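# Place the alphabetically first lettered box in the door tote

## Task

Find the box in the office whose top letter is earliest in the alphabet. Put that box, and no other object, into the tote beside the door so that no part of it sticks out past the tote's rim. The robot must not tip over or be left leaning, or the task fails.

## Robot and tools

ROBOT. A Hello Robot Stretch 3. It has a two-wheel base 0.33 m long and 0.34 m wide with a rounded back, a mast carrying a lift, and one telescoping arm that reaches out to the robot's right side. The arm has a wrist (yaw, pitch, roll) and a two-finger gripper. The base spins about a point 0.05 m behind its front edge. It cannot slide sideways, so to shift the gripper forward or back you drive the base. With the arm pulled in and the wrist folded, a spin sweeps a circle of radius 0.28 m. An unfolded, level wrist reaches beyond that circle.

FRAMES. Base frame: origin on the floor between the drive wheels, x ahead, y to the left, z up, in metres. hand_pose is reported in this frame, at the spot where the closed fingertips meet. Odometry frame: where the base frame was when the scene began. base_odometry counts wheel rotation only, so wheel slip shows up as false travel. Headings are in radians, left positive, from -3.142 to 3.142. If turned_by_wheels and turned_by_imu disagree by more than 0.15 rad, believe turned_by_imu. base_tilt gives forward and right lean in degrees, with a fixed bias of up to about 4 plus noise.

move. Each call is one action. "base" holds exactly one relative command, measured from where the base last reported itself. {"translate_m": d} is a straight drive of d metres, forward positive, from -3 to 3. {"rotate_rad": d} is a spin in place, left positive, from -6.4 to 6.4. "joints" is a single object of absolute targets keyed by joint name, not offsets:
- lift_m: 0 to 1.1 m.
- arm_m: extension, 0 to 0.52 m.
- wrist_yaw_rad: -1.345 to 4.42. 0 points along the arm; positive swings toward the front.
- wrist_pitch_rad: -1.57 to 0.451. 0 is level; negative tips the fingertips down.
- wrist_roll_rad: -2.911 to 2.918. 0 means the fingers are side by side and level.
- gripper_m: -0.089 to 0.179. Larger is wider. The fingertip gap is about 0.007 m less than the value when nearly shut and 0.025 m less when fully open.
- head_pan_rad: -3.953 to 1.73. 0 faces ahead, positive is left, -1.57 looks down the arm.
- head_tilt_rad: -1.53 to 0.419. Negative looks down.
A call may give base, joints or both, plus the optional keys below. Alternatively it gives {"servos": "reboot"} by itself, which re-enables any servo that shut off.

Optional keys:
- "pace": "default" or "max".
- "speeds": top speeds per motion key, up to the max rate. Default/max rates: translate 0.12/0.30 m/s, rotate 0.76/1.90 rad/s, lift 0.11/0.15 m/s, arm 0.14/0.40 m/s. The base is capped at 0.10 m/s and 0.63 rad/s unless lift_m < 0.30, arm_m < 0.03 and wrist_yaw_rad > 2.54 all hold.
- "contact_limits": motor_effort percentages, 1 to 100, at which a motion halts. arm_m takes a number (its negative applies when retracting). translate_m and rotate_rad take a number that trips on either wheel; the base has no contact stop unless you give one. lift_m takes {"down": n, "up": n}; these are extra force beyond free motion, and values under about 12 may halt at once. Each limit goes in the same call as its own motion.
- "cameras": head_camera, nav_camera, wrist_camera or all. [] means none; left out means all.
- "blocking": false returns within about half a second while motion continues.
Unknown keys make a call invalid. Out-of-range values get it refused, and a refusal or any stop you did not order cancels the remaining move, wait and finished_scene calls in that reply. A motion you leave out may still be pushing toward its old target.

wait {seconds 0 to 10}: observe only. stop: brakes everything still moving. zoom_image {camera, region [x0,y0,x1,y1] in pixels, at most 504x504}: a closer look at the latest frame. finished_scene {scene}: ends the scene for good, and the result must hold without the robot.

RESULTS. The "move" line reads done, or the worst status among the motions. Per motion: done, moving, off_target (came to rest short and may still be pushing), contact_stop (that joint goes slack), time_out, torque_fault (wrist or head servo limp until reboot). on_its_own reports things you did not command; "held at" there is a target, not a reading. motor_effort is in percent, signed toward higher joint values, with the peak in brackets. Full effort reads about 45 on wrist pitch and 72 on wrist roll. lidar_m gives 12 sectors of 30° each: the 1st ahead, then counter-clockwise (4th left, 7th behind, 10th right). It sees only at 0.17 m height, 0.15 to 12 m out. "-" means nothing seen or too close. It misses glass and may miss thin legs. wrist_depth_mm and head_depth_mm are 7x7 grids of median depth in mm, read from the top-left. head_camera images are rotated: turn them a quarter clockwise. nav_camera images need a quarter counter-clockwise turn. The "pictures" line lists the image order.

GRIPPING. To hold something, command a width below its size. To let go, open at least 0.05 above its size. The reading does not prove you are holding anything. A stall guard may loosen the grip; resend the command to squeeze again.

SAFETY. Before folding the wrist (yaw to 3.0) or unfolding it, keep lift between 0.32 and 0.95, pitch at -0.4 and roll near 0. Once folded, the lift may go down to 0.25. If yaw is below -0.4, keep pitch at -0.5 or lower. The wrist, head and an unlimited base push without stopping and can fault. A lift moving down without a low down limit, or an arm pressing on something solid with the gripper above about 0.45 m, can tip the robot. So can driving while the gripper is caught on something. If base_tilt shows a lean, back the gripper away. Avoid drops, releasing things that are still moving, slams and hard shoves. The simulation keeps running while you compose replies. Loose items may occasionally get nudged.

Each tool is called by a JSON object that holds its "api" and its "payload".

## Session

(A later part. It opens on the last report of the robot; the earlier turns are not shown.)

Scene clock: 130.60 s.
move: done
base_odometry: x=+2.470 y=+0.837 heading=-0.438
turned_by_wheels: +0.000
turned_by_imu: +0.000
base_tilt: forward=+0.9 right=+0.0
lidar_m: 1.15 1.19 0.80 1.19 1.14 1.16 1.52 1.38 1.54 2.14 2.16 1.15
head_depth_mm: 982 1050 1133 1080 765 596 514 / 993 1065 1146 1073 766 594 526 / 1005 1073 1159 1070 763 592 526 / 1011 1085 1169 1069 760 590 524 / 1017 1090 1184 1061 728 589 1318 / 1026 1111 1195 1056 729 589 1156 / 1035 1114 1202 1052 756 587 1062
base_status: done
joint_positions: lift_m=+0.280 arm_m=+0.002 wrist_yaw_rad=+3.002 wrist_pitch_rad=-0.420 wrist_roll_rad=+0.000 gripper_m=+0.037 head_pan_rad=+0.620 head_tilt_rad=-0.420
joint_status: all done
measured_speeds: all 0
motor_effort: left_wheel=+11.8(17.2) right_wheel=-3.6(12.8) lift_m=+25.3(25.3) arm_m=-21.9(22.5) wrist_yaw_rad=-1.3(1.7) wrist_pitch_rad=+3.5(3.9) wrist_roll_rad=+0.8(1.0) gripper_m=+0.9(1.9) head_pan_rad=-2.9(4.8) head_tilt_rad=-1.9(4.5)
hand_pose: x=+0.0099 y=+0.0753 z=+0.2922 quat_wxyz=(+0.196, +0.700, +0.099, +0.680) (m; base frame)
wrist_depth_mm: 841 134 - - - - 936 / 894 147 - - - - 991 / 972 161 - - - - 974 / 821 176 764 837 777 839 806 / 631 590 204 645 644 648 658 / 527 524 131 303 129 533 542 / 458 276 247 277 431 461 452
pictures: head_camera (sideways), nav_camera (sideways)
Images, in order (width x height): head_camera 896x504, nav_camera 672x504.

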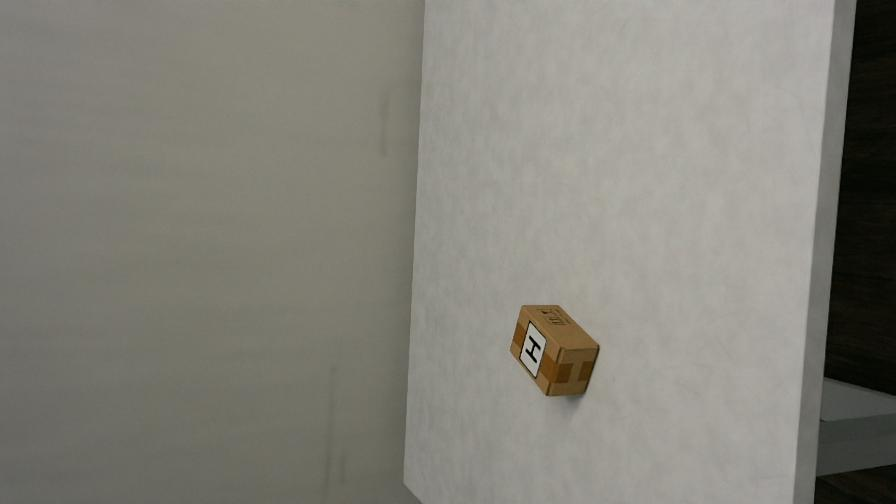

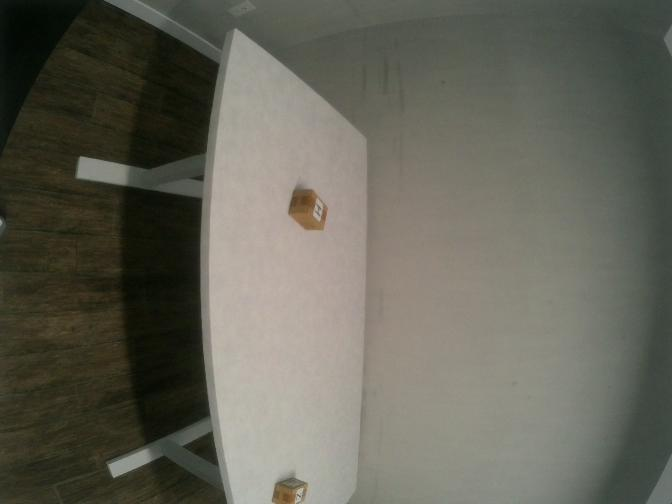

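{"api": "move", "payload": {"joints": {"head_pan_rad": 0.0, "head_tilt_rad": -0.42}, "pace": "max", "cameras": ["head_camera"]}}

{"api": "move", "payload": {"base": {"rotate_rad": -0.75}, "joints": {"head_pan_rad": 0.0, "head_tilt_rad": -0.42}, "pace": "max", "cameras": ["nav_camera"]}}

Scene clock: 137.23 s.
move: done
base_odometry: x=+2.470 y=+0.837 heading=-0.438
turned_by_wheels: +0.000
turned_by_imu: +0.001
base_tilt: forward=+1.0 right=-0.2
lidar_m: 1.14 1.19 0.80 1.20 1.14 1.16 1.52 1.38 1.54 2.15 2.16 1.15
head_depth_mm: 1407 1535 1692 1082 770 1747 1393 / 1325 1432 1541 1074 765 1433 1421 / 1252 1349 1434 1072 763 654 1428 / 1182 1269 1367 1065 760 611 1418 / 1121 1194 1285 1059 756 589 1383 / 1063 1138 1214 1054 755 588 1319 / 1015 1078 1152 1053 754 586 507
base_status: not commanded
joint_positions: lift_m=+0.280 arm_m=+0.002 wrist_yaw_rad=+3.002 wrist_pitch_rad=-0.420 wrist_roll_rad=+0.000 gripper_m=+0.037 head_pan_rad=-0.016 head_tilt_rad=-0.420
joint_status: all done
measured_speeds: all 0
motor_effort: left_wheel=+11.8(12.0) right_wheel=-3.8(4.3) lift_m=+27.3(27.3) arm_m=-22.0(22.2) wrist_yaw_rad=-1.6(1.6) wrist_pitch_rad=+3.4(3.8) wrist_roll_rad=+0.7(1.0) gripper_m=+0.3(1.6) head_pan_rad=-1.5(4.4) head_tilt_rad=-0.7(5.8)
hand_pose: x=+0.0099 y=+0.0753 z=+0.2922 quat_wxyz=(+0.196, +0.700, +0.099, +0.680) (m; base frame)
wrist_depth_mm: 871 134 - - - - 928 / 901 146 - - - - 958 / 959 160 - - - - - / 789 176 769 797 779 807 813 / 639 593 202 628 653 631 649 / 530 515 131 305 129 531 529 / 454 278 250 279 427 455 456
pictures: head_camera (sideways)
Images, in order (width x height): head_camera 896x504.

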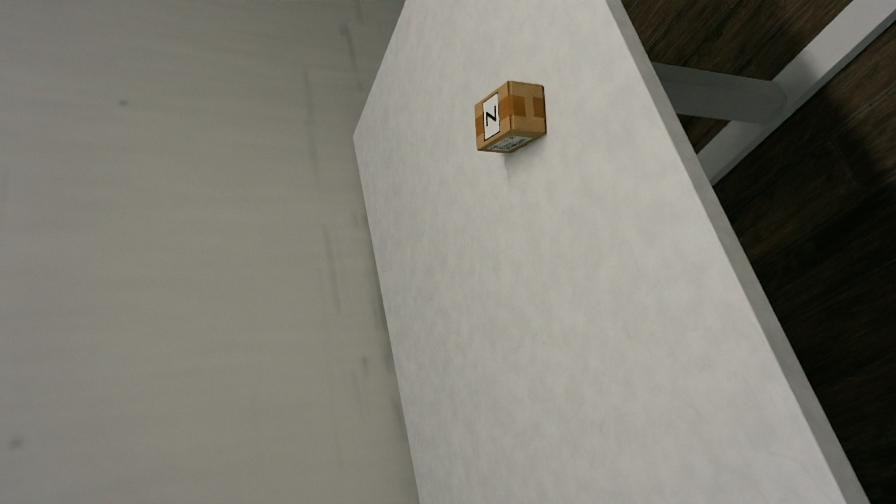

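Scene clock: 138.77 s.
move: done
base_odometry: x=+2.470 y=+0.837 heading=-1.187
turned_by_wheels: -0.750
turned_by_imu: -0.746
base_tilt: forward=+1.0 right=-0.1
lidar_m: 2.16 1.15 1.20 0.80 1.32 1.13 1.13 1.30 1.38 1.55 1.57 2.43
head_depth_mm: 2205 2329 2392 2656 2252 1749 1426 / 2247 2404 2507 2719 2253 1735 1428 / 2337 2479 2632 2837 2234 1732 1423 / 2368 2537 2740 2948 2248 1732 1424 / 2441 2617 2825 2892 2233 1725 1413 / 2206 2320 2434 1053 2124 1722 1379 / 1869 1956 2054 1049 820 1732 1408
base_status: done
joint_positions: lift_m=+0.280 arm_m=+0.002 wrist_yaw_rad=+3.002 wrist_pitch_rad=-0.420 wrist_roll_rad=+0.000 gripper_m=+0.037 head_pan_rad=-0.007 head_tilt_rad=-0.420
joint_status: all done
measured_speeds: all 0
motor_effort: left_wheel=+9.7(17.8) right_wheel=-8.0(15.5) lift_m=+28.0(28.1) arm_m=-21.4(22.5) wrist_yaw_rad=-1.3(1.6) wrist_pitch_rad=+3.5(3.8) wrist_roll_rad=+0.9(1.1) gripper_m=-0.2(1.1) head_pan_rad=+3.0(3.7) head_tilt_rad=-1.6(2.1)
hand_pose: x=+0.0099 y=+0.0753 z=+0.2922 quat_wxyz=(+0.196, +0.700, +0.099, +0.680) (m; base frame)
wrist_depth_mm: - 135 - - - - - / - 147 - - - - - / - 160 921 - - - - / 801 176 737 807 794 820 806 / 633 589 204 645 640 646 655 / 521 516 131 305 130 537 537 / 452 280 249 275 427 453 449
pictures: nav_camera (sideways)
Images, in order (width x height): nav_camera 672x504.

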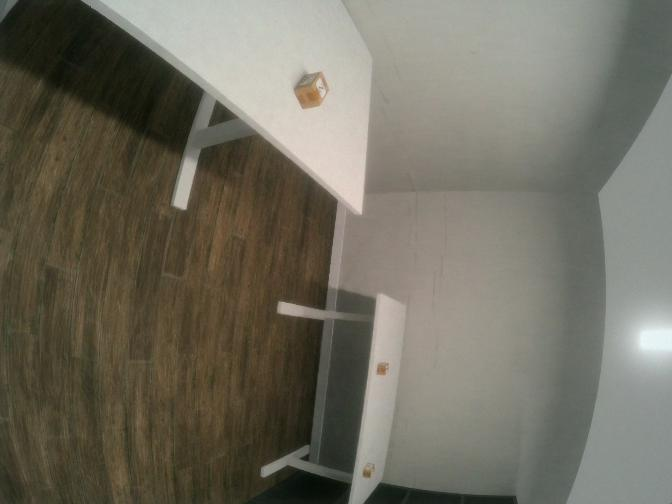

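{"api": "move", "payload": {"base": {"rotate_rad": -0.36}, "joints": {"head_pan_rad": -0.07, "head_tilt_rad": -0.35}, "pace": "max", "cameras": []}}

{"api": "move", "payload": {"base": {"translate_m": 1.05}, "pace": "max", "cameras": ["head_camera"]}}

Scene clock: 145.67 s.
move: done
base_odometry: x=+2.470 y=+0.837 heading=-1.547
turned_by_wheels: -0.360
turned_by_imu: -0.357
base_tilt: forward=+1.0 right=-0.1
lidar_m: 2.17 1.92 1.15 1.19 1.21 1.22 1.13 1.15 1.46 1.38 1.54 2.14
head_depth_mm: 2379 2532 2644 2904 2502 1874 1516 / 2367 2508 2624 2883 2507 1883 1512 / 2315 2493 2594 2826 2479 1870 1512 / 2320 2469 2568 2776 2463 1875 1505 / 2290 2413 2524 2751 2396 1868 1487 / 2240 2407 2533 2733 2459 1849 1500 / 2246 2366 2550 2654 2425 1849 1489
base_status: done
joint_positions: lift_m=+0.280 arm_m=+0.002 wrist_yaw_rad=+3.002 wrist_pitch_rad=-0.420 wrist_roll_rad=+0.000 gripper_m=+0.037 head_pan_rad=-0.066 head_tilt_rad=-0.353
joint_status: all done
measured_speeds: all 0
motor_effort: left_wheel=+7.8(17.1) right_wheel=-8.3(15.7) lift_m=+30.0(30.2) arm_m=-19.1(19.3) wrist_yaw_rad=-1.5(1.6) wrist_pitch_rad=+3.7(3.8) wrist_roll_rad=+0.8(1.0) gripper_m=+0.4(1.1) head_pan_rad=-2.9(4.1) head_tilt_rad=+4.0(4.4)
hand_pose: x=+0.0099 y=+0.0753 z=+0.2922 quat_wxyz=(+0.196, +0.700, +0.099, +0.680) (m; base frame)
wrist_depth_mm: 607 134 - - - - - / - 147 - - - - - / - 161 - - - - - / 796 176 746 831 809 805 807 / 609 589 204 649 639 643 634 / 517 519 132 305 130 537 532 / 448 275 249 279 428 454 445
pictures: none
No camera images: "cameras" was empty.

Scene clock: 150.53 s.
move: done
base_odometry: x=+2.495 y=-0.213 heading=-1.547
turned_by_wheels: +0.000
turned_by_imu: -0.001
base_tilt: forward=+1.0 right=-0.1
lidar_m: 1.15 1.14 1.41 0.89 0.89 1.61 2.17 2.20 1.72 1.28 1.40 1.51
head_depth_mm: 1422 1503 1624 1679 1128 1765 1520 / 1409 1490 1597 1659 1126 1771 1518 / 1386 1474 1568 1633 1118 1757 1509 / 1378 1458 1552 1617 1064 1754 1498 / 1369 1445 1536 1596 1116 1687 1500 / 1347 1424 1511 1588 1101 1343 1453 / 1341 1405 1513 1564 1102 1316 1457
base_status: done
joint_positions: lift_m=+0.280 arm_m=+0.002 wrist_yaw_rad=+3.002 wrist_pitch_rad=-0.420 wrist_roll_rad=+0.000 gripper_m=+0.037 head_pan_rad=-0.070 head_tilt_rad=-0.349
joint_status: not commanded
measured_speeds: all 0
motor_effort: left_wheel=+8.2(19.9) right_wheel=-3.0(8.9) lift_m=+28.3(32.0) arm_m=-22.3(22.4) wrist_yaw_rad=-1.3(1.8) wrist_pitch_rad=+3.4(3.8) wrist_roll_rad=+1.0(1.1) gripper_m=+0.2(1.2) head_pan_rad=-3.5(4.3) head_tilt_rad=+2.0(5.0)
hand_pose: x=+0.0099 y=+0.0753 z=+0.2922 quat_wxyz=(+0.196, +0.700, +0.099, +0.680) (m; base frame)
wrist_depth_mm: - 135 - - - - - / - 147 - - - - - / - 160 - - - - - / 817 176 774 794 796 805 803 / 661 595 204 644 649 648 647 / 531 517 131 305 129 530 534 / 454 277 247 278 428 460 449
pictures: head_camera (sideways)
Images, in order (width x height): head_camera 896x504.

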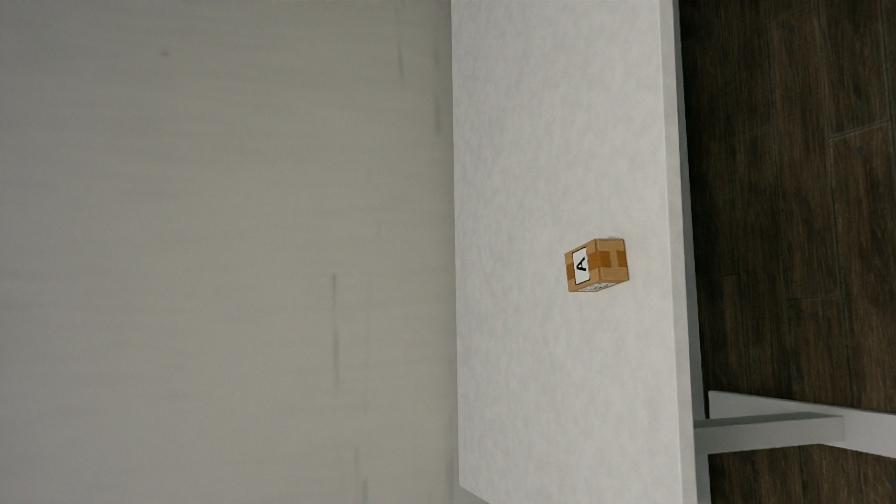

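{"api": "zoom_image", "payload": {"camera": "head_camera", "region": [560, 230, 636, 300]}}

Scaled by 6.632 from the camera's 896x504 image, which has a finer 1280x720 frame.

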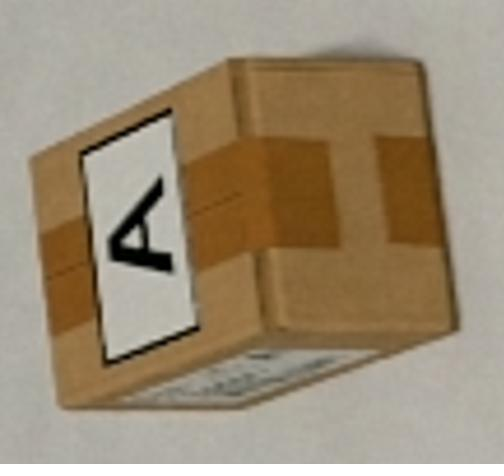

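{"api": "move", "payload": {"base": {"translate_m": 0.12}, "joints": {"lift_m": 0.45}, "pace": "max", "cameras": []}}

{"api": "move", "payload": {"base": {"rotate_rad": 1.82}, "joints": {"lift_m": 0.9, "head_pan_rad": -1.62, "head_tilt_rad": -0.6}, "pace": "max", "cameras": ["head_camera"]}}

{"api": "move", "payload": {"base": {"translate_m": -0.13}, "joints": {"wrist_yaw_rad": 0.0, "gripper_m": 0.179}, "pace": "max", "cameras": ["head_camera", "wrist_camera"]}}

Scene clock: 199.73 s.
move: done
base_odometry: x=+2.498 y=-0.333 heading=-1.546
turned_by_wheels: +0.000
turned_by_imu: +0.000
base_tilt: forward=+0.7 right=-0.2
lidar_m: 1.47 1.03 1.42 1.32 1.34 1.69 2.29 2.31 1.80 1.30 1.34 1.41
head_depth_mm: 1312 1393 1497 1574 1137 882 1529 / 1302 1380 1475 1544 1132 874 1510 / 1284 1363 1461 1525 1121 872 1512 / 1266 1350 1439 1507 1114 859 1503 / 1259 1336 1421 1482 1110 837 1509 / 1242 1315 1399 1464 1105 834 1500 / 1234 1305 1384 1447 1103 835 1385
base_status: done
joint_positions: lift_m=+0.450 arm_m=+0.002 wrist_yaw_rad=+3.002 wrist_pitch_rad=-0.419 wrist_roll_rad=+0.000 gripper_m=+0.037 head_pan_rad=-0.070 head_tilt_rad=-0.349
joint_status: all done
measured_speeds: all 0
motor_effort: left_wheel=+8.0(17.6) right_wheel=-6.2(8.4) lift_m=+30.3(34.0) arm_m=-20.9(21.9) wrist_yaw_rad=-1.3(1.5) wrist_pitch_rad=+3.3(3.8) wrist_roll_rad=+0.8(1.0) gripper_m=+0.1(1.4) head_pan_rad=-2.1(3.6) head_tilt_rad=+0.9(2.7)
hand_pose: x=+0.0100 y=+0.0754 z=+0.4624 quat_wxyz=(+0.195, +0.700, +0.099, +0.680) (m; base frame)
wrist_depth_mm: - 134 - - - - - / - 147 - - - - - / - 160 - - - - - / - 177 - - - - - / 892 855 202 921 937 922 952 / 762 726 131 713 129 762 760 / 657 640 251 653 638 641 651
pictures: none
No camera images: "cameras" was empty.

Scene clock: 203.57 s.
move: done
base_odometry: x=+2.498 y=-0.333 heading=+0.273
turned_by_wheels: +1.819
turned_by_imu: +1.814
base_tilt: forward=+1.1 right=-0.1
lidar_m: 0.92 1.43 1.71 2.28 1.80 1.30 1.34 1.35 1.49 1.03 1.59 1.34
head_depth_mm: 1228 1348 1372 1011 877 1616 - / 1239 1371 1372 966 1641 1567 - / 1257 1380 1370 1006 1656 1527 - / 1274 1410 1362 1005 1649 1519 - / 1289 1416 1362 1002 1640 1524 - / 1302 1445 1608 998 1733 1476 1316 / 1321 1461 1636 1842 1771 1476 1259
base_status: done
joint_positions: lift_m=+0.900 arm_m=+0.002 wrist_yaw_rad=+3.002 wrist_pitch_rad=-0.419 wrist_roll_rad=+0.000 gripper_m=+0.037 head_pan_rad=-1.623 head_tilt_rad=-0.600
joint_status: all done
measured_speeds: all 0
motor_effort: left_wheel=-10.0(14.9) right_wheel=+10.1(15.4) lift_m=+31.1(34.3) arm_m=-21.6(22.6) wrist_yaw_rad=-1.0(1.8) wrist_pitch_rad=+3.0(3.7) wrist_roll_rad=+0.8(1.1) gripper_m=-0.3(1.1) head_pan_rad=+2.8(4.8) head_tilt_rad=-3.3(5.0)
hand_pose: x=+0.0100 y=+0.0754 z=+0.9125 quat_wxyz=(+0.195, +0.700, +0.099, +0.680) (m; base frame)
wrist_depth_mm: - 134 - - - - - / - 147 - - - - 800 / - 158 - - - - - / - 175 - - - - - / - - 204 - - - - / - - 131 - 129 - - / - - 250 - - - -
pictures: head_camera (sideways)
Images, in order (width x height): head_camera 896x504.

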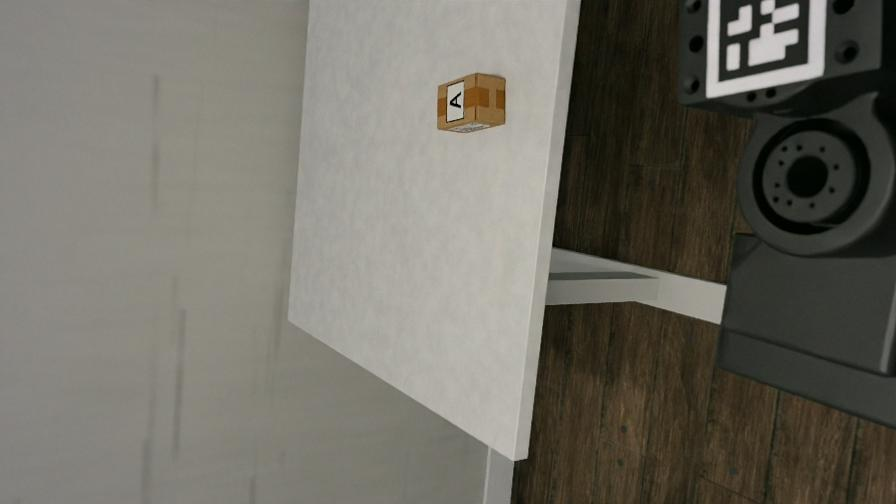

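Scene clock: 205.80 s.
move: done
base_odometry: x=+2.373 y=-0.368 heading=+0.273
turned_by_wheels: +0.000
turned_by_imu: +0.001
base_tilt: forward=+1.1 right=-0.1
lidar_m: 1.05 1.56 1.79 2.30 1.80 1.18 1.27 1.22 1.47 1.04 1.57 1.47
head_depth_mm: 1214 1328 1377 1010 874 1552 - / 1232 1352 1373 1006 874 1474 - / 1246 1370 1369 967 844 285 - / 1257 1394 1371 1001 871 286 322 / 1274 1409 1355 998 1424 1416 1267 / 1290 1424 1428 1001 1690 1471 1266 / 1316 1449 1621 999 1724 1481 1258
base_status: done
joint_positions: lift_m=+0.900 arm_m=+0.002 wrist_yaw_rad=+0.003 wrist_pitch_rad=-0.419 wrist_roll_rad=+0.000 gripper_m=+0.179 head_pan_rad=-1.620 head_tilt_rad=-0.600
joint_status: all done
measured_speeds: all 0
motor_effort: left_wheel=-12.2(16.4) right_wheel=+4.7(7.1) lift_m=+30.3(31.3) arm_m=-19.7(22.1) wrist_yaw_rad=-2.0(7.0) wrist_pitch_rad=+3.6(3.6) wrist_roll_rad=+0.8(1.0) gripper_m=-0.9(95.1) head_pan_rad=+3.4(4.4) head_tilt_rad=-3.4(4.2)
hand_pose: x=-0.0209 y=-0.3710 z=+0.9125 quat_wxyz=(+0.692, +0.148, -0.691, -0.146) (m; base frame)
wrist_depth_mm: - - - - - - - / - - - - - - - / - - - - - - - / - - - 566 - - - / - - - - - 142 - / 117 141 - - - 136 118 / - - - - - - 110
pictures: head_camera (sideways), wrist_camera
Images, in order (width x height): head_camera 896x504, wrist_camera 644x364.

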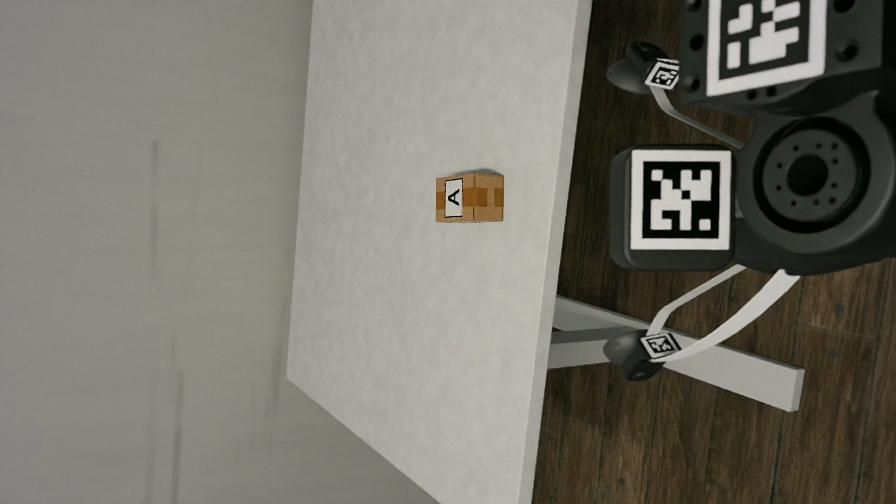

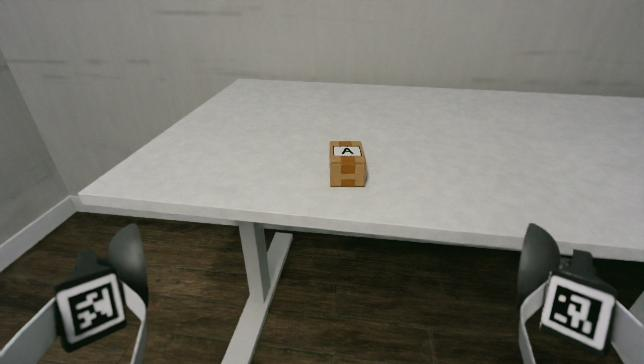

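{"api": "move", "payload": {"base": {"translate_m": -0.025}, "joints": {"arm_m": 0.33, "wrist_pitch_rad": -0.6}, "speeds": {"arm_m": 0.3}, "cameras": ["head_camera", "wrist_camera"]}}

Scene clock: 218.30 s.
move: done
base_odometry: x=+2.349 y=-0.375 heading=+0.273
turned_by_wheels: +0.000
turned_by_imu: +0.001
base_tilt: forward=+0.9 right=+0.1
lidar_m: 1.07 1.59 1.81 2.30 1.80 1.15 1.26 1.19 1.47 1.05 1.57 1.49
head_depth_mm: 1218 1329 1304 314 1641 1452 1271 / 1226 1353 458 465 873 1483 1265 / 1243 1362 447 472 1643 1481 1267 / 1259 1391 1293 900 1636 1484 1261 / 1273 1405 1361 967 1581 1480 1267 / 1295 1425 1358 997 1638 1486 1257 / 1306 1450 1609 997 1739 1473 1258
base_status: done
joint_positions: lift_m=+0.900 arm_m=+0.330 wrist_yaw_rad=+0.003 wrist_pitch_rad=-0.612 wrist_roll_rad=+0.000 gripper_m=+0.179 head_pan_rad=-1.620 head_tilt_rad=-0.600
joint_status: all done
measured_speeds: all 0
motor_effort: left_wheel=-11.4(14.8) right_wheel=+0.0(4.5) lift_m=+28.5(29.6) arm_m=+21.7(25.4) wrist_yaw_rad=-1.5(2.3) wrist_pitch_rad=+1.9(5.1) wrist_roll_rad=+0.8(1.1) gripper_m=+0.4(1.2) head_pan_rad=+3.0(3.9) head_tilt_rad=-2.4(3.4)
hand_pose: x=-0.0210 y=-0.6708 z=+0.8717 quat_wxyz=(+0.675, +0.214, -0.674, -0.212) (m; base frame)
wrist_depth_mm: 984 939 868 859 836 812 776 / - - - - - - - / - - - - - - - / - - - - - - - / - - - 311 - - - / 115 123 - 308 - 135 114 / - 284 288 283 291 284 110
pictures: head_camera (sideways), wrist_camera
Images, in order (width x height): head_camera 896x504, wrist_camera 644x364.

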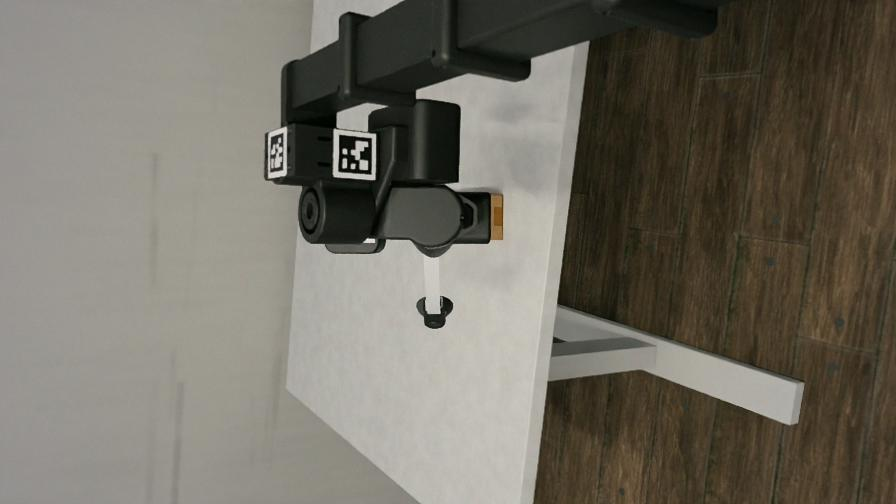

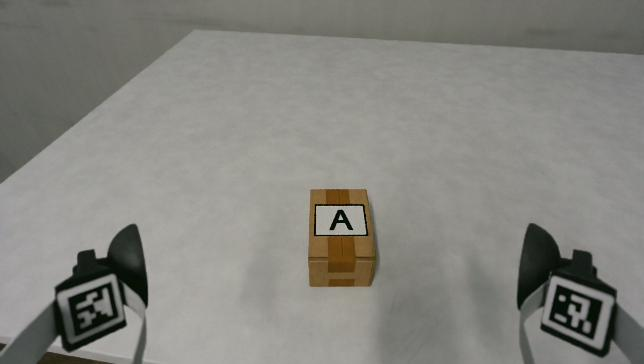

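{"api": "move", "payload": {"joints": {"arm_m": 0.44, "lift_m": 0.85}, "contact_limits": {"lift_m": {"down": 14}}, "cameras": ["head_camera", "wrist_camera"]}}

Scene clock: 235.00 s.
move: done
base_odometry: x=+2.349 y=-0.375 heading=+0.273
turned_by_wheels: +0.000
turned_by_imu: +0.001
base_tilt: forward=+0.9 right=+0.0
lidar_m: 1.07 1.60 1.81 2.30 1.81 1.15 1.27 1.19 1.47 1.05 1.57 1.49
head_depth_mm: 1209 1330 1375 397 320 319 1243 / 1228 1350 583 447 844 1483 1268 / 1237 1368 570 878 1641 1479 1263 / 1255 1378 1363 906 1640 1480 1265 / 1281 1407 1359 964 1582 1473 1262 / 1286 1427 1357 998 1627 1470 1265 / 1314 1446 1603 995 1732 1469 1260
base_status: not commanded
joint_positions: lift_m=+0.850 arm_m=+0.440 wrist_yaw_rad=+0.003 wrist_pitch_rad=-0.613 wrist_roll_rad=+0.000 gripper_m=+0.179 head_pan_rad=-1.620 head_tilt_rad=-0.600
joint_status: all done
measured_speeds: all 0
motor_effort: left_wheel=-11.2(11.8) right_wheel=-0.1(0.6) lift_m=+23.1(25.2) arm_m=+22.8(25.3) wrist_yaw_rad=-1.5(2.3) wrist_pitch_rad=+2.1(2.5) wrist_roll_rad=+0.8(1.0) gripper_m=+0.6(1.2) head_pan_rad=+2.5(3.7) head_tilt_rad=-2.1(3.4)
contact_limits: lift_m down 14 (down: maximum 72; up: maximum 65)
hand_pose: x=-0.0210 y=-0.7807 z=+0.8216 quat_wxyz=(+0.675, +0.214, -0.673, -0.213) (m; base frame)
wrist_depth_mm: 868 803 764 753 722 690 673 / 952 - - - - - - / - - - - - - - / - - - - - - - / - 147 299 302 298 293 300 / 116 138 269 218 262 256 123 / - 238 239 193 229 233 111
pictures: head_camera (sideways), wrist_camera
Images, in order (width x height): head_camera 896x504, wrist_camera 644x364.

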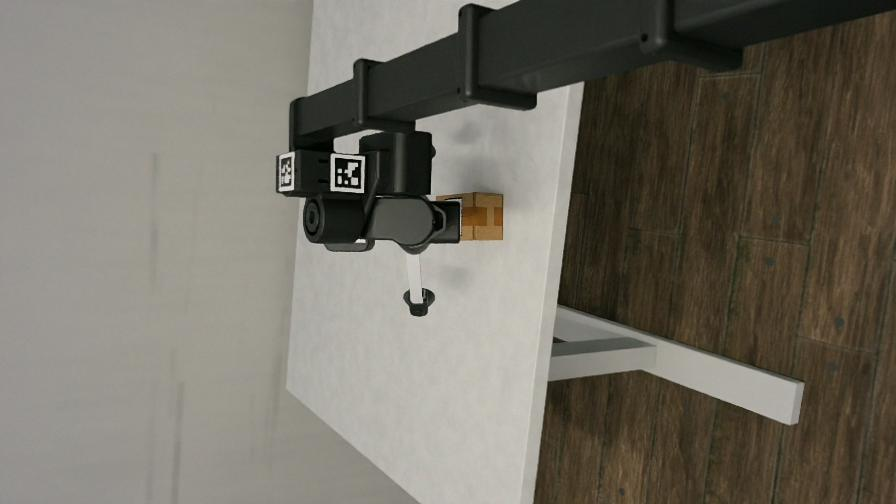

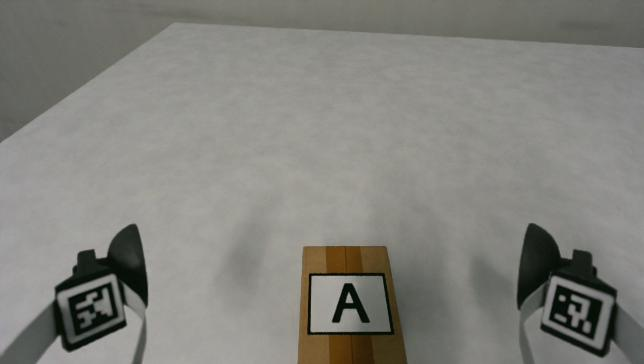

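{"api": "move", "payload": {"base": {"translate_m": -0.008}, "joints": {"lift_m": 0.805}, "contact_limits": {"lift_m": {"down": 14}}, "cameras": ["head_camera", "wrist_camera"]}}

Scene clock: 242.57 s.
move: done
base_odometry: x=+2.342 y=-0.377 heading=+0.272
turned_by_wheels: +0.000
turned_by_imu: +0.001
base_tilt: forward=+1.0 right=-0.3
lidar_m: 1.08 1.60 1.82 2.30 1.81 1.15 1.27 1.18 1.47 1.05 1.57 1.50
head_depth_mm: 1209 1320 1381 1007 384 308 308 / 1234 1350 1378 494 411 1452 1264 / 1242 1368 1365 602 1651 1479 1261 / 1258 1392 1357 903 1645 1478 1257 / 1269 1408 1353 1002 1651 1480 1267 / 1290 1419 1359 1000 1636 1453 1258 / 1310 1437 1607 998 1731 1468 1263
base_status: done
joint_positions: lift_m=+0.805 arm_m=+0.440 wrist_yaw_rad=+0.003 wrist_pitch_rad=-0.613 wrist_roll_rad=+0.000 gripper_m=+0.179 head_pan_rad=-1.620 head_tilt_rad=-0.600
joint_status: all done
measured_speeds: all 0
motor_effort: left_wheel=-7.9(12.0) right_wheel=-0.9(6.0) lift_m=+19.8(29.6) arm_m=+22.5(23.1) wrist_yaw_rad=-1.8(2.1) wrist_pitch_rad=+2.1(2.3) wrist_roll_rad=+0.8(1.2) gripper_m=+0.8(1.1) head_pan_rad=+2.3(2.9) head_tilt_rad=-1.4(2.3)
contact_limits: lift_m down 14 (down: maximum 72; up: maximum 65)
hand_pose: x=-0.0210 y=-0.7807 z=+0.7766 quat_wxyz=(+0.675, +0.214, -0.673, -0.213) (m; base frame)
wrist_depth_mm: 850 817 - - - 679 667 / - - - - - - - / - - - - - - - / 287 283 287 287 284 287 286 / 251 252 252 188 246 251 251 / 116 139 218 163 214 214 123 / 186 194 195 148 191 190 110
pictures: head_camera (sideways), wrist_camera
Images, in order (width x height): head_camera 896x504, wrist_camera 644x364.

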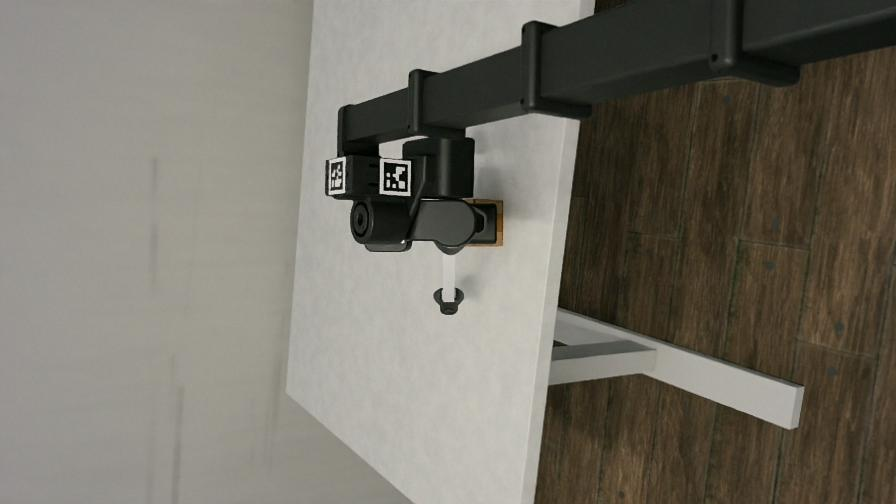

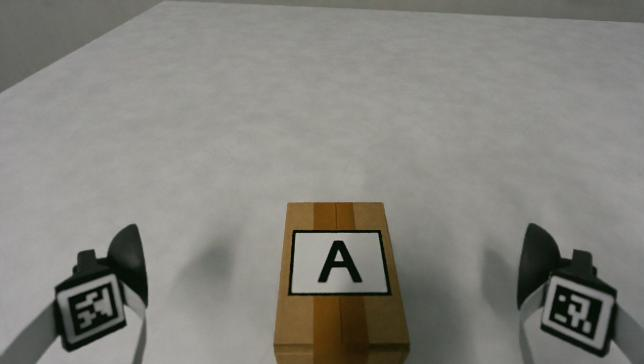

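{"api": "move", "payload": {"joints": {"lift_m": 0.772}, "contact_limits": {"lift_m": {"down": 14}}, "cameras": ["head_camera", "wrist_camera"]}}

Scene clock: 249.60 s.
move: done
base_odometry: x=+2.342 y=-0.377 heading=+0.272
turned_by_wheels: +0.000
turned_by_imu: +0.001
base_tilt: forward=+1.0 right=+0.0
lidar_m: 1.08 1.60 1.82 2.30 1.81 1.15 1.26 1.18 1.47 1.05 1.57 1.50
head_depth_mm: 1214 1330 1376 1011 821 346 300 / 1231 1340 1369 523 447 1413 1245 / 1246 1369 1370 613 1653 1486 1268 / 1260 1382 1371 901 1636 1478 1263 / 1273 1410 1363 1001 1640 1476 1260 / 1285 1430 1361 1003 1634 1440 1267 / 1312 1444 1601 998 1739 1477 1262
base_status: not commanded
joint_positions: lift_m=+0.772 arm_m=+0.440 wrist_yaw_rad=+0.003 wrist_pitch_rad=-0.613 wrist_roll_rad=+0.000 gripper_m=+0.179 head_pan_rad=-1.620 head_tilt_rad=-0.600
joint_status: all done
measured_speeds: all 0
motor_effort: left_wheel=-7.8(8.0) right_wheel=-1.3(1.7) lift_m=+19.4(21.5) arm_m=+22.1(22.6) wrist_yaw_rad=-2.3(2.3) wrist_pitch_rad=+2.2(2.6) wrist_roll_rad=+0.7(1.0) gripper_m=+0.1(0.9) head_pan_rad=+1.2(3.2) head_tilt_rad=-1.2(2.1)
contact_limits: lift_m down 14 (down: maximum 72; up: maximum 65)
hand_pose: x=-0.0210 y=-0.7807 z=+0.7436 quat_wxyz=(+0.675, +0.214, -0.673, -0.213) (m; base frame)
wrist_depth_mm: 858 - - - - - - / - - - - - - - / 286 282 284 281 286 283 287 / 245 244 245 169 235 247 246 / 209 209 210 146 199 208 209 / 116 139 183 128 134 178 123 / - 158 162 132 155 158 111
pictures: head_camera (sideways), wrist_camera
Images, in order (width x height): head_camera 896x504, wrist_camera 644x364.

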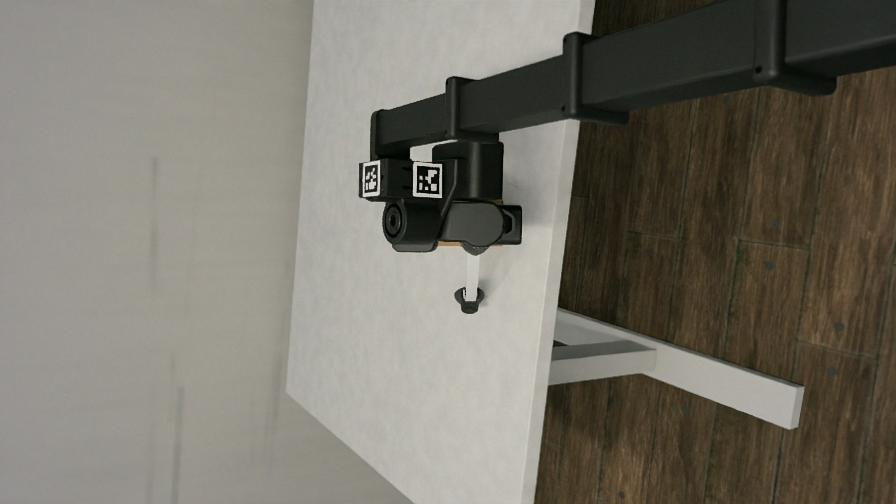

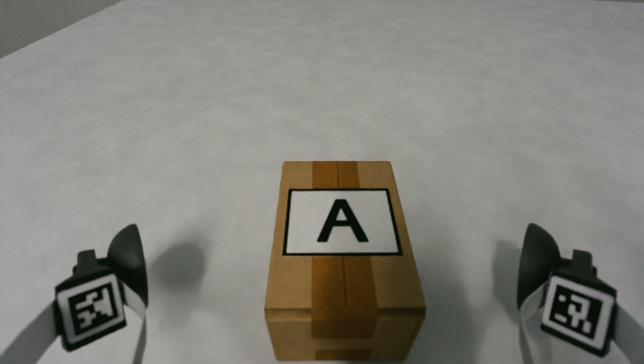

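{"api": "move", "payload": {"joints": {"lift_m": 0.753}, "contact_limits": {"lift_m": {"down": 14}}, "cameras": []}}

{"api": "move", "payload": {"joints": {"gripper_m": 0.03}, "cameras": ["wrist_camera"]}}

{"api": "move", "payload": {"joints": {"gripper_m": 0.005}, "cameras": ["wrist_camera"]}}

Scene clock: 258.37 s.
move: done
base_odometry: x=+2.342 y=-0.377 heading=+0.272
turned_by_wheels: +0.000
turned_by_imu: +0.001
base_tilt: forward=+1.1 right=-0.1
lidar_m: 1.08 1.60 1.82 2.30 1.81 1.15 1.27 1.18 1.47 1.05 1.56 1.50
head_depth_mm: 1214 1327 1380 1012 846 377 312 / 1225 1347 1376 592 461 1386 1219 / 1239 1365 1368 621 1650 1484 1263 / 1258 1381 1372 903 1640 1485 1261 / 1275 1405 1368 998 1638 1471 1269 / 1286 1424 1356 997 1629 1444 1257 / 1309 1457 1595 999 1720 1471 1260
base_status: not commanded
joint_positions: lift_m=+0.753 arm_m=+0.440 wrist_yaw_rad=+0.001 wrist_pitch_rad=-0.603 wrist_roll_rad=+0.006 gripper_m=+0.179 head_pan_rad=-1.620 head_tilt_rad=-0.600
joint_status: all done
measured_speeds: all 0
motor_effort: left_wheel=-7.7(8.0) right_wheel=-0.4(1.5) lift_m=+16.0(20.4) arm_m=+22.2(22.2) wrist_yaw_rad=-0.4(2.2) wrist_pitch_rad=+0.2(2.2) wrist_roll_rad=-1.3(1.5) gripper_m=-0.2(1.2) head_pan_rad=+1.1(2.8) head_tilt_rad=-1.7(1.7)
contact_limits: lift_m down 14 (down: maximum 72; up: maximum 65)
hand_pose: x=-0.0213 y=-0.7823 z=+0.7265 quat_wxyz=(+0.673, +0.210, -0.677, -0.211) (m; base frame)
wrist_depth_mm: 851 - - - - - - / - - - - - - - / 273 273 271 269 268 269 269 / 223 223 223 147 214 221 222 / 191 190 191 125 178 188 188 / 116 141 164 112 112 160 119 / - 144 142 129 140 145 110
pictures: none
No camera images: "cameras" was empty.

Scene clock: 260.40 s.
move: done
base_odometry: x=+2.342 y=-0.377 heading=+0.272
turned_by_wheels: +0.000
turned_by_imu: +0.000
base_tilt: forward=+1.0 right=-0.1
lidar_m: 1.08 1.60 1.82 2.30 1.81 1.15 1.27 1.18 1.47 1.05 1.57 1.50
head_depth_mm: 1212 1333 1375 1010 846 377 312 / 1225 1352 1370 591 460 1380 1221 / 1244 1372 1371 621 1637 1480 1259 / 1259 1384 1361 901 1636 1478 1261 / 1273 1406 1367 1003 1640 1476 1259 / 1292 1429 1358 1000 1644 1435 1261 / 1305 1450 1603 999 1739 1485 1262
base_status: not commanded
joint_positions: lift_m=+0.753 arm_m=+0.440 wrist_yaw_rad=+0.005 wrist_pitch_rad=-0.574 wrist_roll_rad=+0.006 gripper_m=+0.031 head_pan_rad=-1.620 head_tilt_rad=-0.600
joint_status: all done
measured_speeds: all 0
motor_effort: left_wheel=-7.0(8.0) right_wheel=-0.7(1.2) lift_m=+18.4(18.4) arm_m=+21.5(22.3) wrist_yaw_rad=-4.2(4.5) wrist_pitch_rad=-4.9(5.2) wrist_roll_rad=-1.3(1.5) gripper_m=-28.5(99.6) head_pan_rad=+2.1(2.6) head_tilt_rad=-0.6(2.0)
contact_limits: lift_m down 14 (down: maximum 72; up: maximum 65)
hand_pose: x=-0.0205 y=-0.7870 z=+0.7323 quat_wxyz=(+0.677, +0.202, -0.679, -0.199) (m; base frame)
wrist_depth_mm: 816 - - - - - - / - - - - - - - / 280 276 277 278 284 287 283 / 237 236 235 157 226 234 233 / 200 198 150 132 148 197 198 / 172 172 127 115 121 166 170 / 151 121 145 124 144 143 150
pictures: wrist_camera
Images, in order (width x height): wrist_camera 644x364.

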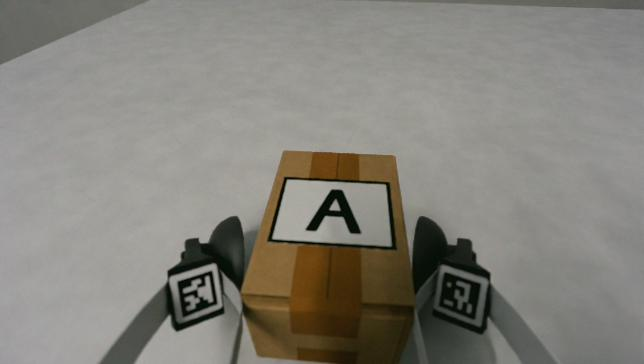

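Scene clock: 261.20 s.
move: done
base_odometry: x=+2.342 y=-0.377 heading=+0.272
turned_by_wheels: +0.000
turned_by_imu: +0.000
base_tilt: forward=+1.0 right=+0.0
lidar_m: 1.08 1.60 1.82 2.30 1.81 1.15 1.26 1.19 1.47 1.05 1.57 1.50
head_depth_mm: 1207 1339 1375 1005 847 377 312 / 1227 1345 1365 592 460 1380 1220 / 1241 1368 1371 622 1646 1484 1270 / 1250 1379 1363 898 1646 1478 1268 / 1273 1401 1357 1004 1642 1468 1266 / 1290 1433 1358 999 1630 1443 1260 / 1299 1442 1603 995 1727 1479 1262
base_status: not commanded
joint_positions: lift_m=+0.753 arm_m=+0.440 wrist_yaw_rad=+0.005 wrist_pitch_rad=-0.574 wrist_roll_rad=+0.006 gripper_m=+0.007 head_pan_rad=-1.620 head_tilt_rad=-0.600
joint_status: all done
measured_speeds: all 0
motor_effort: left_wheel=-6.9(7.1) right_wheel=-0.2(1.1) lift_m=+18.9(19.4) arm_m=+21.9(22.1) wrist_yaw_rad=-3.8(4.3) wrist_pitch_rad=-4.8(5.2) wrist_roll_rad=-1.3(1.7) gripper_m=-39.7(98.7) head_pan_rad=+2.6(2.6) head_tilt_rad=-1.5(2.3)
contact_limits: lift_m down 14 (down: maximum 72; up: maximum 65)
hand_pose: x=-0.0205 y=-0.7870 z=+0.7323 quat_wxyz=(+0.677, +0.202, -0.679, -0.199) (m; base frame)
wrist_depth_mm: 819 - - - - - - / - - - - - - - / 281 277 276 277 287 284 287 / 239 236 234 157 226 233 234 / 199 199 150 132 148 197 197 / 171 173 127 115 121 166 170 / 151 122 145 124 144 119 150
pictures: wrist_camera
Images, in order (width x height): wrist_camera 644x364.

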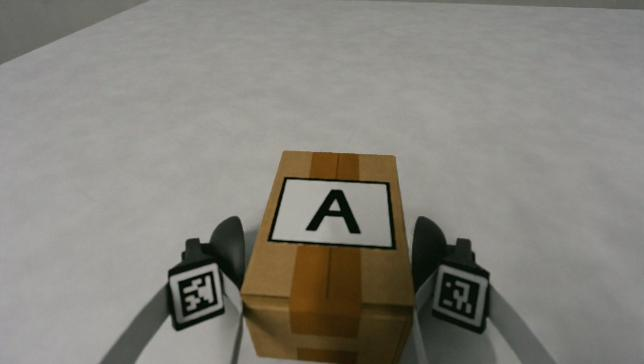

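{"api": "move", "payload": {"joints": {"lift_m": 0.87, "gripper_m": -0.02}, "cameras": ["wrist_camera"]}}

{"api": "move", "payload": {"joints": {"arm_m": 0.005, "wrist_yaw_rad": 1.57, "wrist_pitch_rad": -0.4}, "speeds": {"arm_m": 0.3}, "cameras": ["wrist_camera"]}}

Scene clock: 281.73 s.
move: off_target
base_odometry: x=+2.342 y=-0.377 heading=+0.272
turned_by_wheels: +0.000
turned_by_imu: +0.001
base_tilt: forward=+1.0 right=+0.0
lidar_m: 1.08 1.60 1.82 2.30 1.81 1.14 1.26 1.18 1.47 1.05 1.57 1.50
head_depth_mm: 1210 1329 1373 357 300 1447 1272 / 1224 1345 524 567 873 1489 1268 / 1241 1362 554 933 1653 1482 1269 / 1254 1378 1295 930 1637 1482 1259 / 1273 1410 1357 1002 1636 1479 1259 / 1295 1430 1358 1001 1632 1441 1256 / 1306 1442 1593 995 1722 1482 1266
base_status: not commanded
joint_positions: lift_m=+0.870 arm_m=+0.440 wrist_yaw_rad=+0.003 wrist_pitch_rad=-0.620 wrist_roll_rad=+0.004 gripper_m=-0.013 head_pan_rad=-1.620 head_tilt_rad=-0.600
joint_status: gripper_m off_target (ended at -0.013, target -0.020); the others done
measured_speeds: all 0
on_its_own: gripper_m is held at -0.012, not at your -0.020, by its stall guard, which is still easing
motor_effort: left_wheel=-6.9(7.2) right_wheel=-0.7(1.1) lift_m=+32.7(34.9) arm_m=+21.3(21.9) wrist_yaw_rad=-2.8(4.2) wrist_pitch_rad=+3.4(4.9) wrist_roll_rad=-1.0(1.5) gripper_m=-1.1(99.3) head_pan_rad=+1.7(2.4) head_tilt_rad=-0.1(2.0)
hand_pose: x=-0.0209 y=-0.7795 z=+0.8402 quat_wxyz=(+0.672, +0.216, -0.674, -0.215) (m; base frame)
wrist_depth_mm: 858 811 762 758 738 725 691 / 958 - - - - - - / - - - - - - - / - - - 162 - - - / - - 144 135 144 - - / 292 291 127 115 123 274 291 / 262 121 130 123 128 120 258
pictures: wrist_camera
Images, in order (width x height): wrist_camera 644x364.

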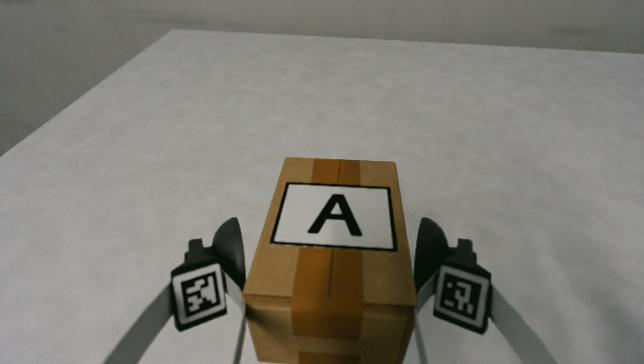

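Scene clock: 285.53 s.
move: done
base_odometry: x=+2.342 y=-0.377 heading=+0.272
turned_by_wheels: +0.000
turned_by_imu: +0.001
base_tilt: forward=+1.0 right=+0.0
lidar_m: 1.08 1.60 1.81 2.30 1.81 1.15 1.27 1.18 1.47 1.05 1.57 1.50
head_depth_mm: 1207 1336 1374 1009 875 1515 - / 1220 1350 1373 1003 874 1524 - / 1235 1370 1375 1006 1638 1522 - / 1257 1382 1366 1000 1642 1477 1294 / 1278 1406 1363 1004 1640 1486 1265 / 1292 1438 1357 996 1636 1447 1289 / 1309 1447 1600 999 1716 1475 1292
base_status: not commanded
joint_positions: lift_m=+0.870 arm_m=+0.005 wrist_yaw_rad=+1.567 wrist_pitch_rad=-0.430 wrist_roll_rad=+0.003 gripper_m=-0.004 head_pan_rad=-1.620 head_tilt_rad=-0.600
joint_status: all done
measured_speeds: all 0
on_its_own: gripper_m is held at -0.006, not at your -0.020, by its stall guard, which is not easing now
motor_effort: left_wheel=-6.9(7.2) right_wheel=-0.4(1.3) lift_m=+28.3(32.6) arm_m=-21.7(24.1) wrist_yaw_rad=+3.2(6.1) wrist_pitch_rad=+5.3(8.8) wrist_roll_rad=-0.3(0.9) gripper_m=-23.4(24.9) head_pan_rad=+0.2(2.4) head_tilt_rad=-1.2(1.5)
hand_pose: x=+0.2015 y=-0.1509 z=+0.8801 quat_wxyz=(+0.595, +0.595, -0.384, +0.380) (m; base frame)
wrist_depth_mm: - - - - - - - / - - - - - - - / - - - - - - - / - - - 163 - - - / - - 149 135 149 - - / - - 128 115 122 - - / - - 127 123 127 120 -
pictures: wrist_camera
Images, in order (width x height): wrist_camera 644x364.

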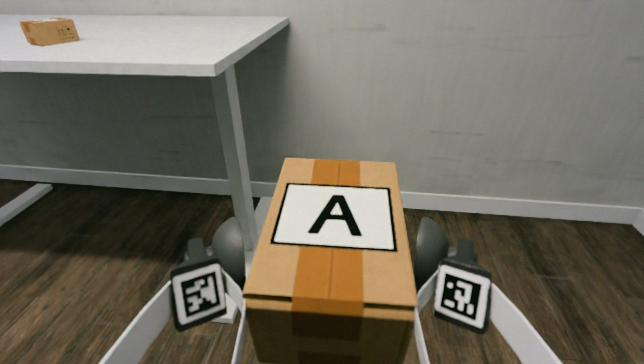

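{"api": "move", "payload": {"base": {"rotate_rad": 1.806}, "joints": {"lift_m": 0.35, "wrist_yaw_rad": 2.6, "wrist_pitch_rad": -0.35, "head_pan_rad": 0.0, "head_tilt_rad": -0.5}, "pace": "max", "cameras": ["nav_camera"]}}

{"api": "move", "payload": {"joints": {"lift_m": 0.29}, "pace": "max", "cameras": ["wrist_camera", "nav_camera"]}}

Scene clock: 299.03 s.
move: done
base_odometry: x=+2.342 y=-0.377 heading=+2.078
turned_by_wheels: +1.805
turned_by_imu: +1.800
base_tilt: forward=+1.0 right=-0.3
lidar_m: 2.31 1.70 1.15 1.18 1.62 1.45 1.05 1.65 1.48 1.08 1.80 2.30
head_depth_mm: 1940 2068 2230 2435 2024 1620 1350 / 2003 2163 2340 2494 2020 1616 1351 / 2086 2262 2449 2548 2001 1609 1341 / 2161 2363 2558 2663 2001 1601 1341 / 2259 2458 2691 2641 2010 1589 1339 / 2342 2568 2807 2674 2011 1594 1330 / 2388 2522 1712 1874 1895 1589 1327
base_status: done
joint_positions: lift_m=+0.350 arm_m=+0.005 wrist_yaw_rad=+2.597 wrist_pitch_rad=-0.379 wrist_roll_rad=+0.003 gripper_m=-0.004 head_pan_rad=+0.002 head_tilt_rad=-0.500
joint_status: all done
measured_speeds: all 0
on_its_own: gripper_m is held at -0.006, not at your -0.020, by its stall guard, which is not easing now
motor_effort: left_wheel=-10.0(15.2) right_wheel=+10.5(14.0) lift_m=+21.2(22.6) arm_m=-21.3(22.2) wrist_yaw_rad=+3.3(8.3) wrist_pitch_rad=+5.0(8.7) wrist_roll_rad=-0.5(0.7) gripper_m=-22.6(23.9) head_pan_rad=-2.9(6.1) head_tilt_rad=+2.9(5.7)
hand_pose: x=+0.0974 y=+0.0460 z=+0.3714 quat_wxyz=(+0.315, +0.706, -0.059, +0.632) (m; base frame)
wrist_depth_mm: 986 - - - - - - / - - - - - - - / - - - - - - - / - - - 163 - - - / 806 799 150 135 147 780 797 / 640 675 128 115 123 642 652 / 567 518 127 123 127 120 560
pictures: nav_camera (sideways)
Images, in order (width x height): nav_camera 672x504.

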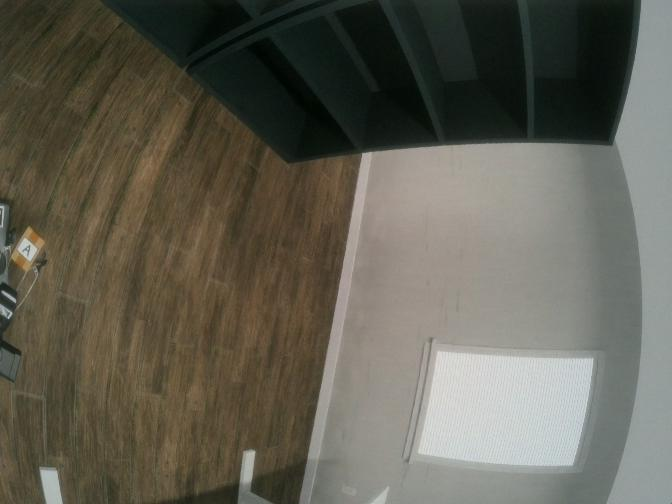

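Scene clock: 300.20 s.
move: done
base_odometry: x=+2.342 y=-0.377 heading=+2.078
turned_by_wheels: +0.000
turned_by_imu: +0.000
base_tilt: forward=+0.8 right=-0.1
lidar_m: 2.31 1.70 1.15 1.18 1.62 1.45 1.05 1.65 1.48 1.08 1.80 2.29
head_depth_mm: 1943 2081 2261 2431 2014 1619 1347 / 2006 2147 2353 2500 2009 1609 1345 / 2068 2236 2434 2559 1989 1601 1344 / 2181 2342 2593 2699 2010 1605 1345 / 2248 2470 2725 2665 2006 1594 1345 / 2344 2545 2832 2660 2003 1595 1342 / 2399 2517 1710 1868 1923 1604 1338
base_status: not commanded
joint_positions: lift_m=+0.290 arm_m=+0.005 wrist_yaw_rad=+2.597 wrist_pitch_rad=-0.379 wrist_roll_rad=+0.003 gripper_m=-0.004 head_pan_rad=+0.001 head_tilt_rad=-0.500
joint_status: all done
measured_speeds: all 0
on_its_own: gripper_m is held at -0.006, not at your -0.020, by its stall guard, which is not easing now
motor_effort: left_wheel=-9.7(10.0) right_wheel=+10.5(11.1) lift_m=+21.7(22.2) arm_m=-19.5(21.4) wrist_yaw_rad=+2.9(3.8) wrist_pitch_rad=+5.1(5.4) wrist_roll_rad=-0.3(0.6) gripper_m=-23.2(23.5) head_pan_rad=-2.6(4.3) head_tilt_rad=+2.2(3.3)
hand_pose: x=+0.0974 y=+0.0460 z=+0.3115 quat_wxyz=(+0.315, +0.706, -0.059, +0.632) (m; base frame)
wrist_depth_mm: 997 - - - - - - / - - - - - - - / - - - - - - - / 889 913 923 163 916 863 872 / 716 695 149 135 148 698 707 / 566 573 128 115 122 550 569 / 499 284 125 123 127 120 482
pictures: nav_camera (sideways), wrist_camera
Images, in order (width x height): nav_camera 672x504, wrist_camera 644x364.

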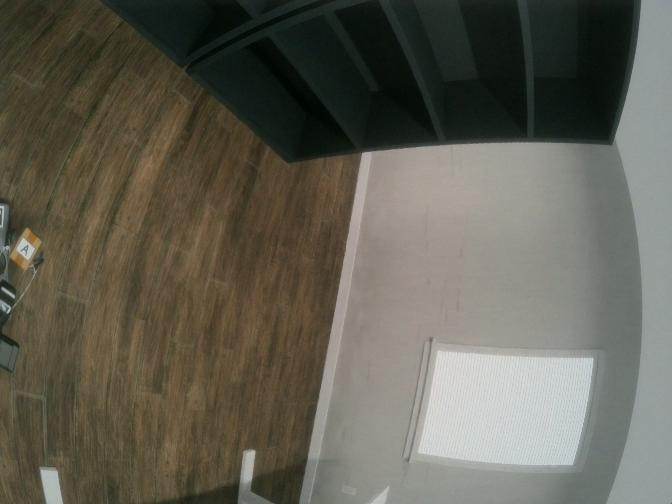

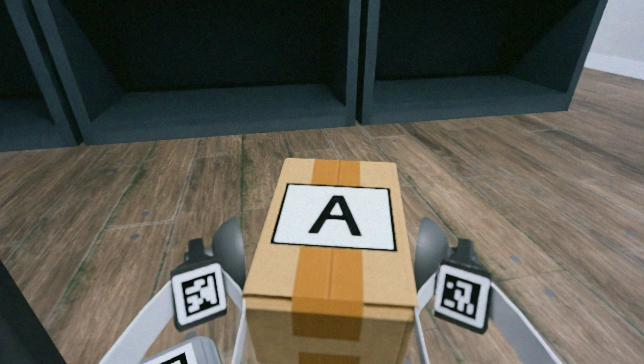

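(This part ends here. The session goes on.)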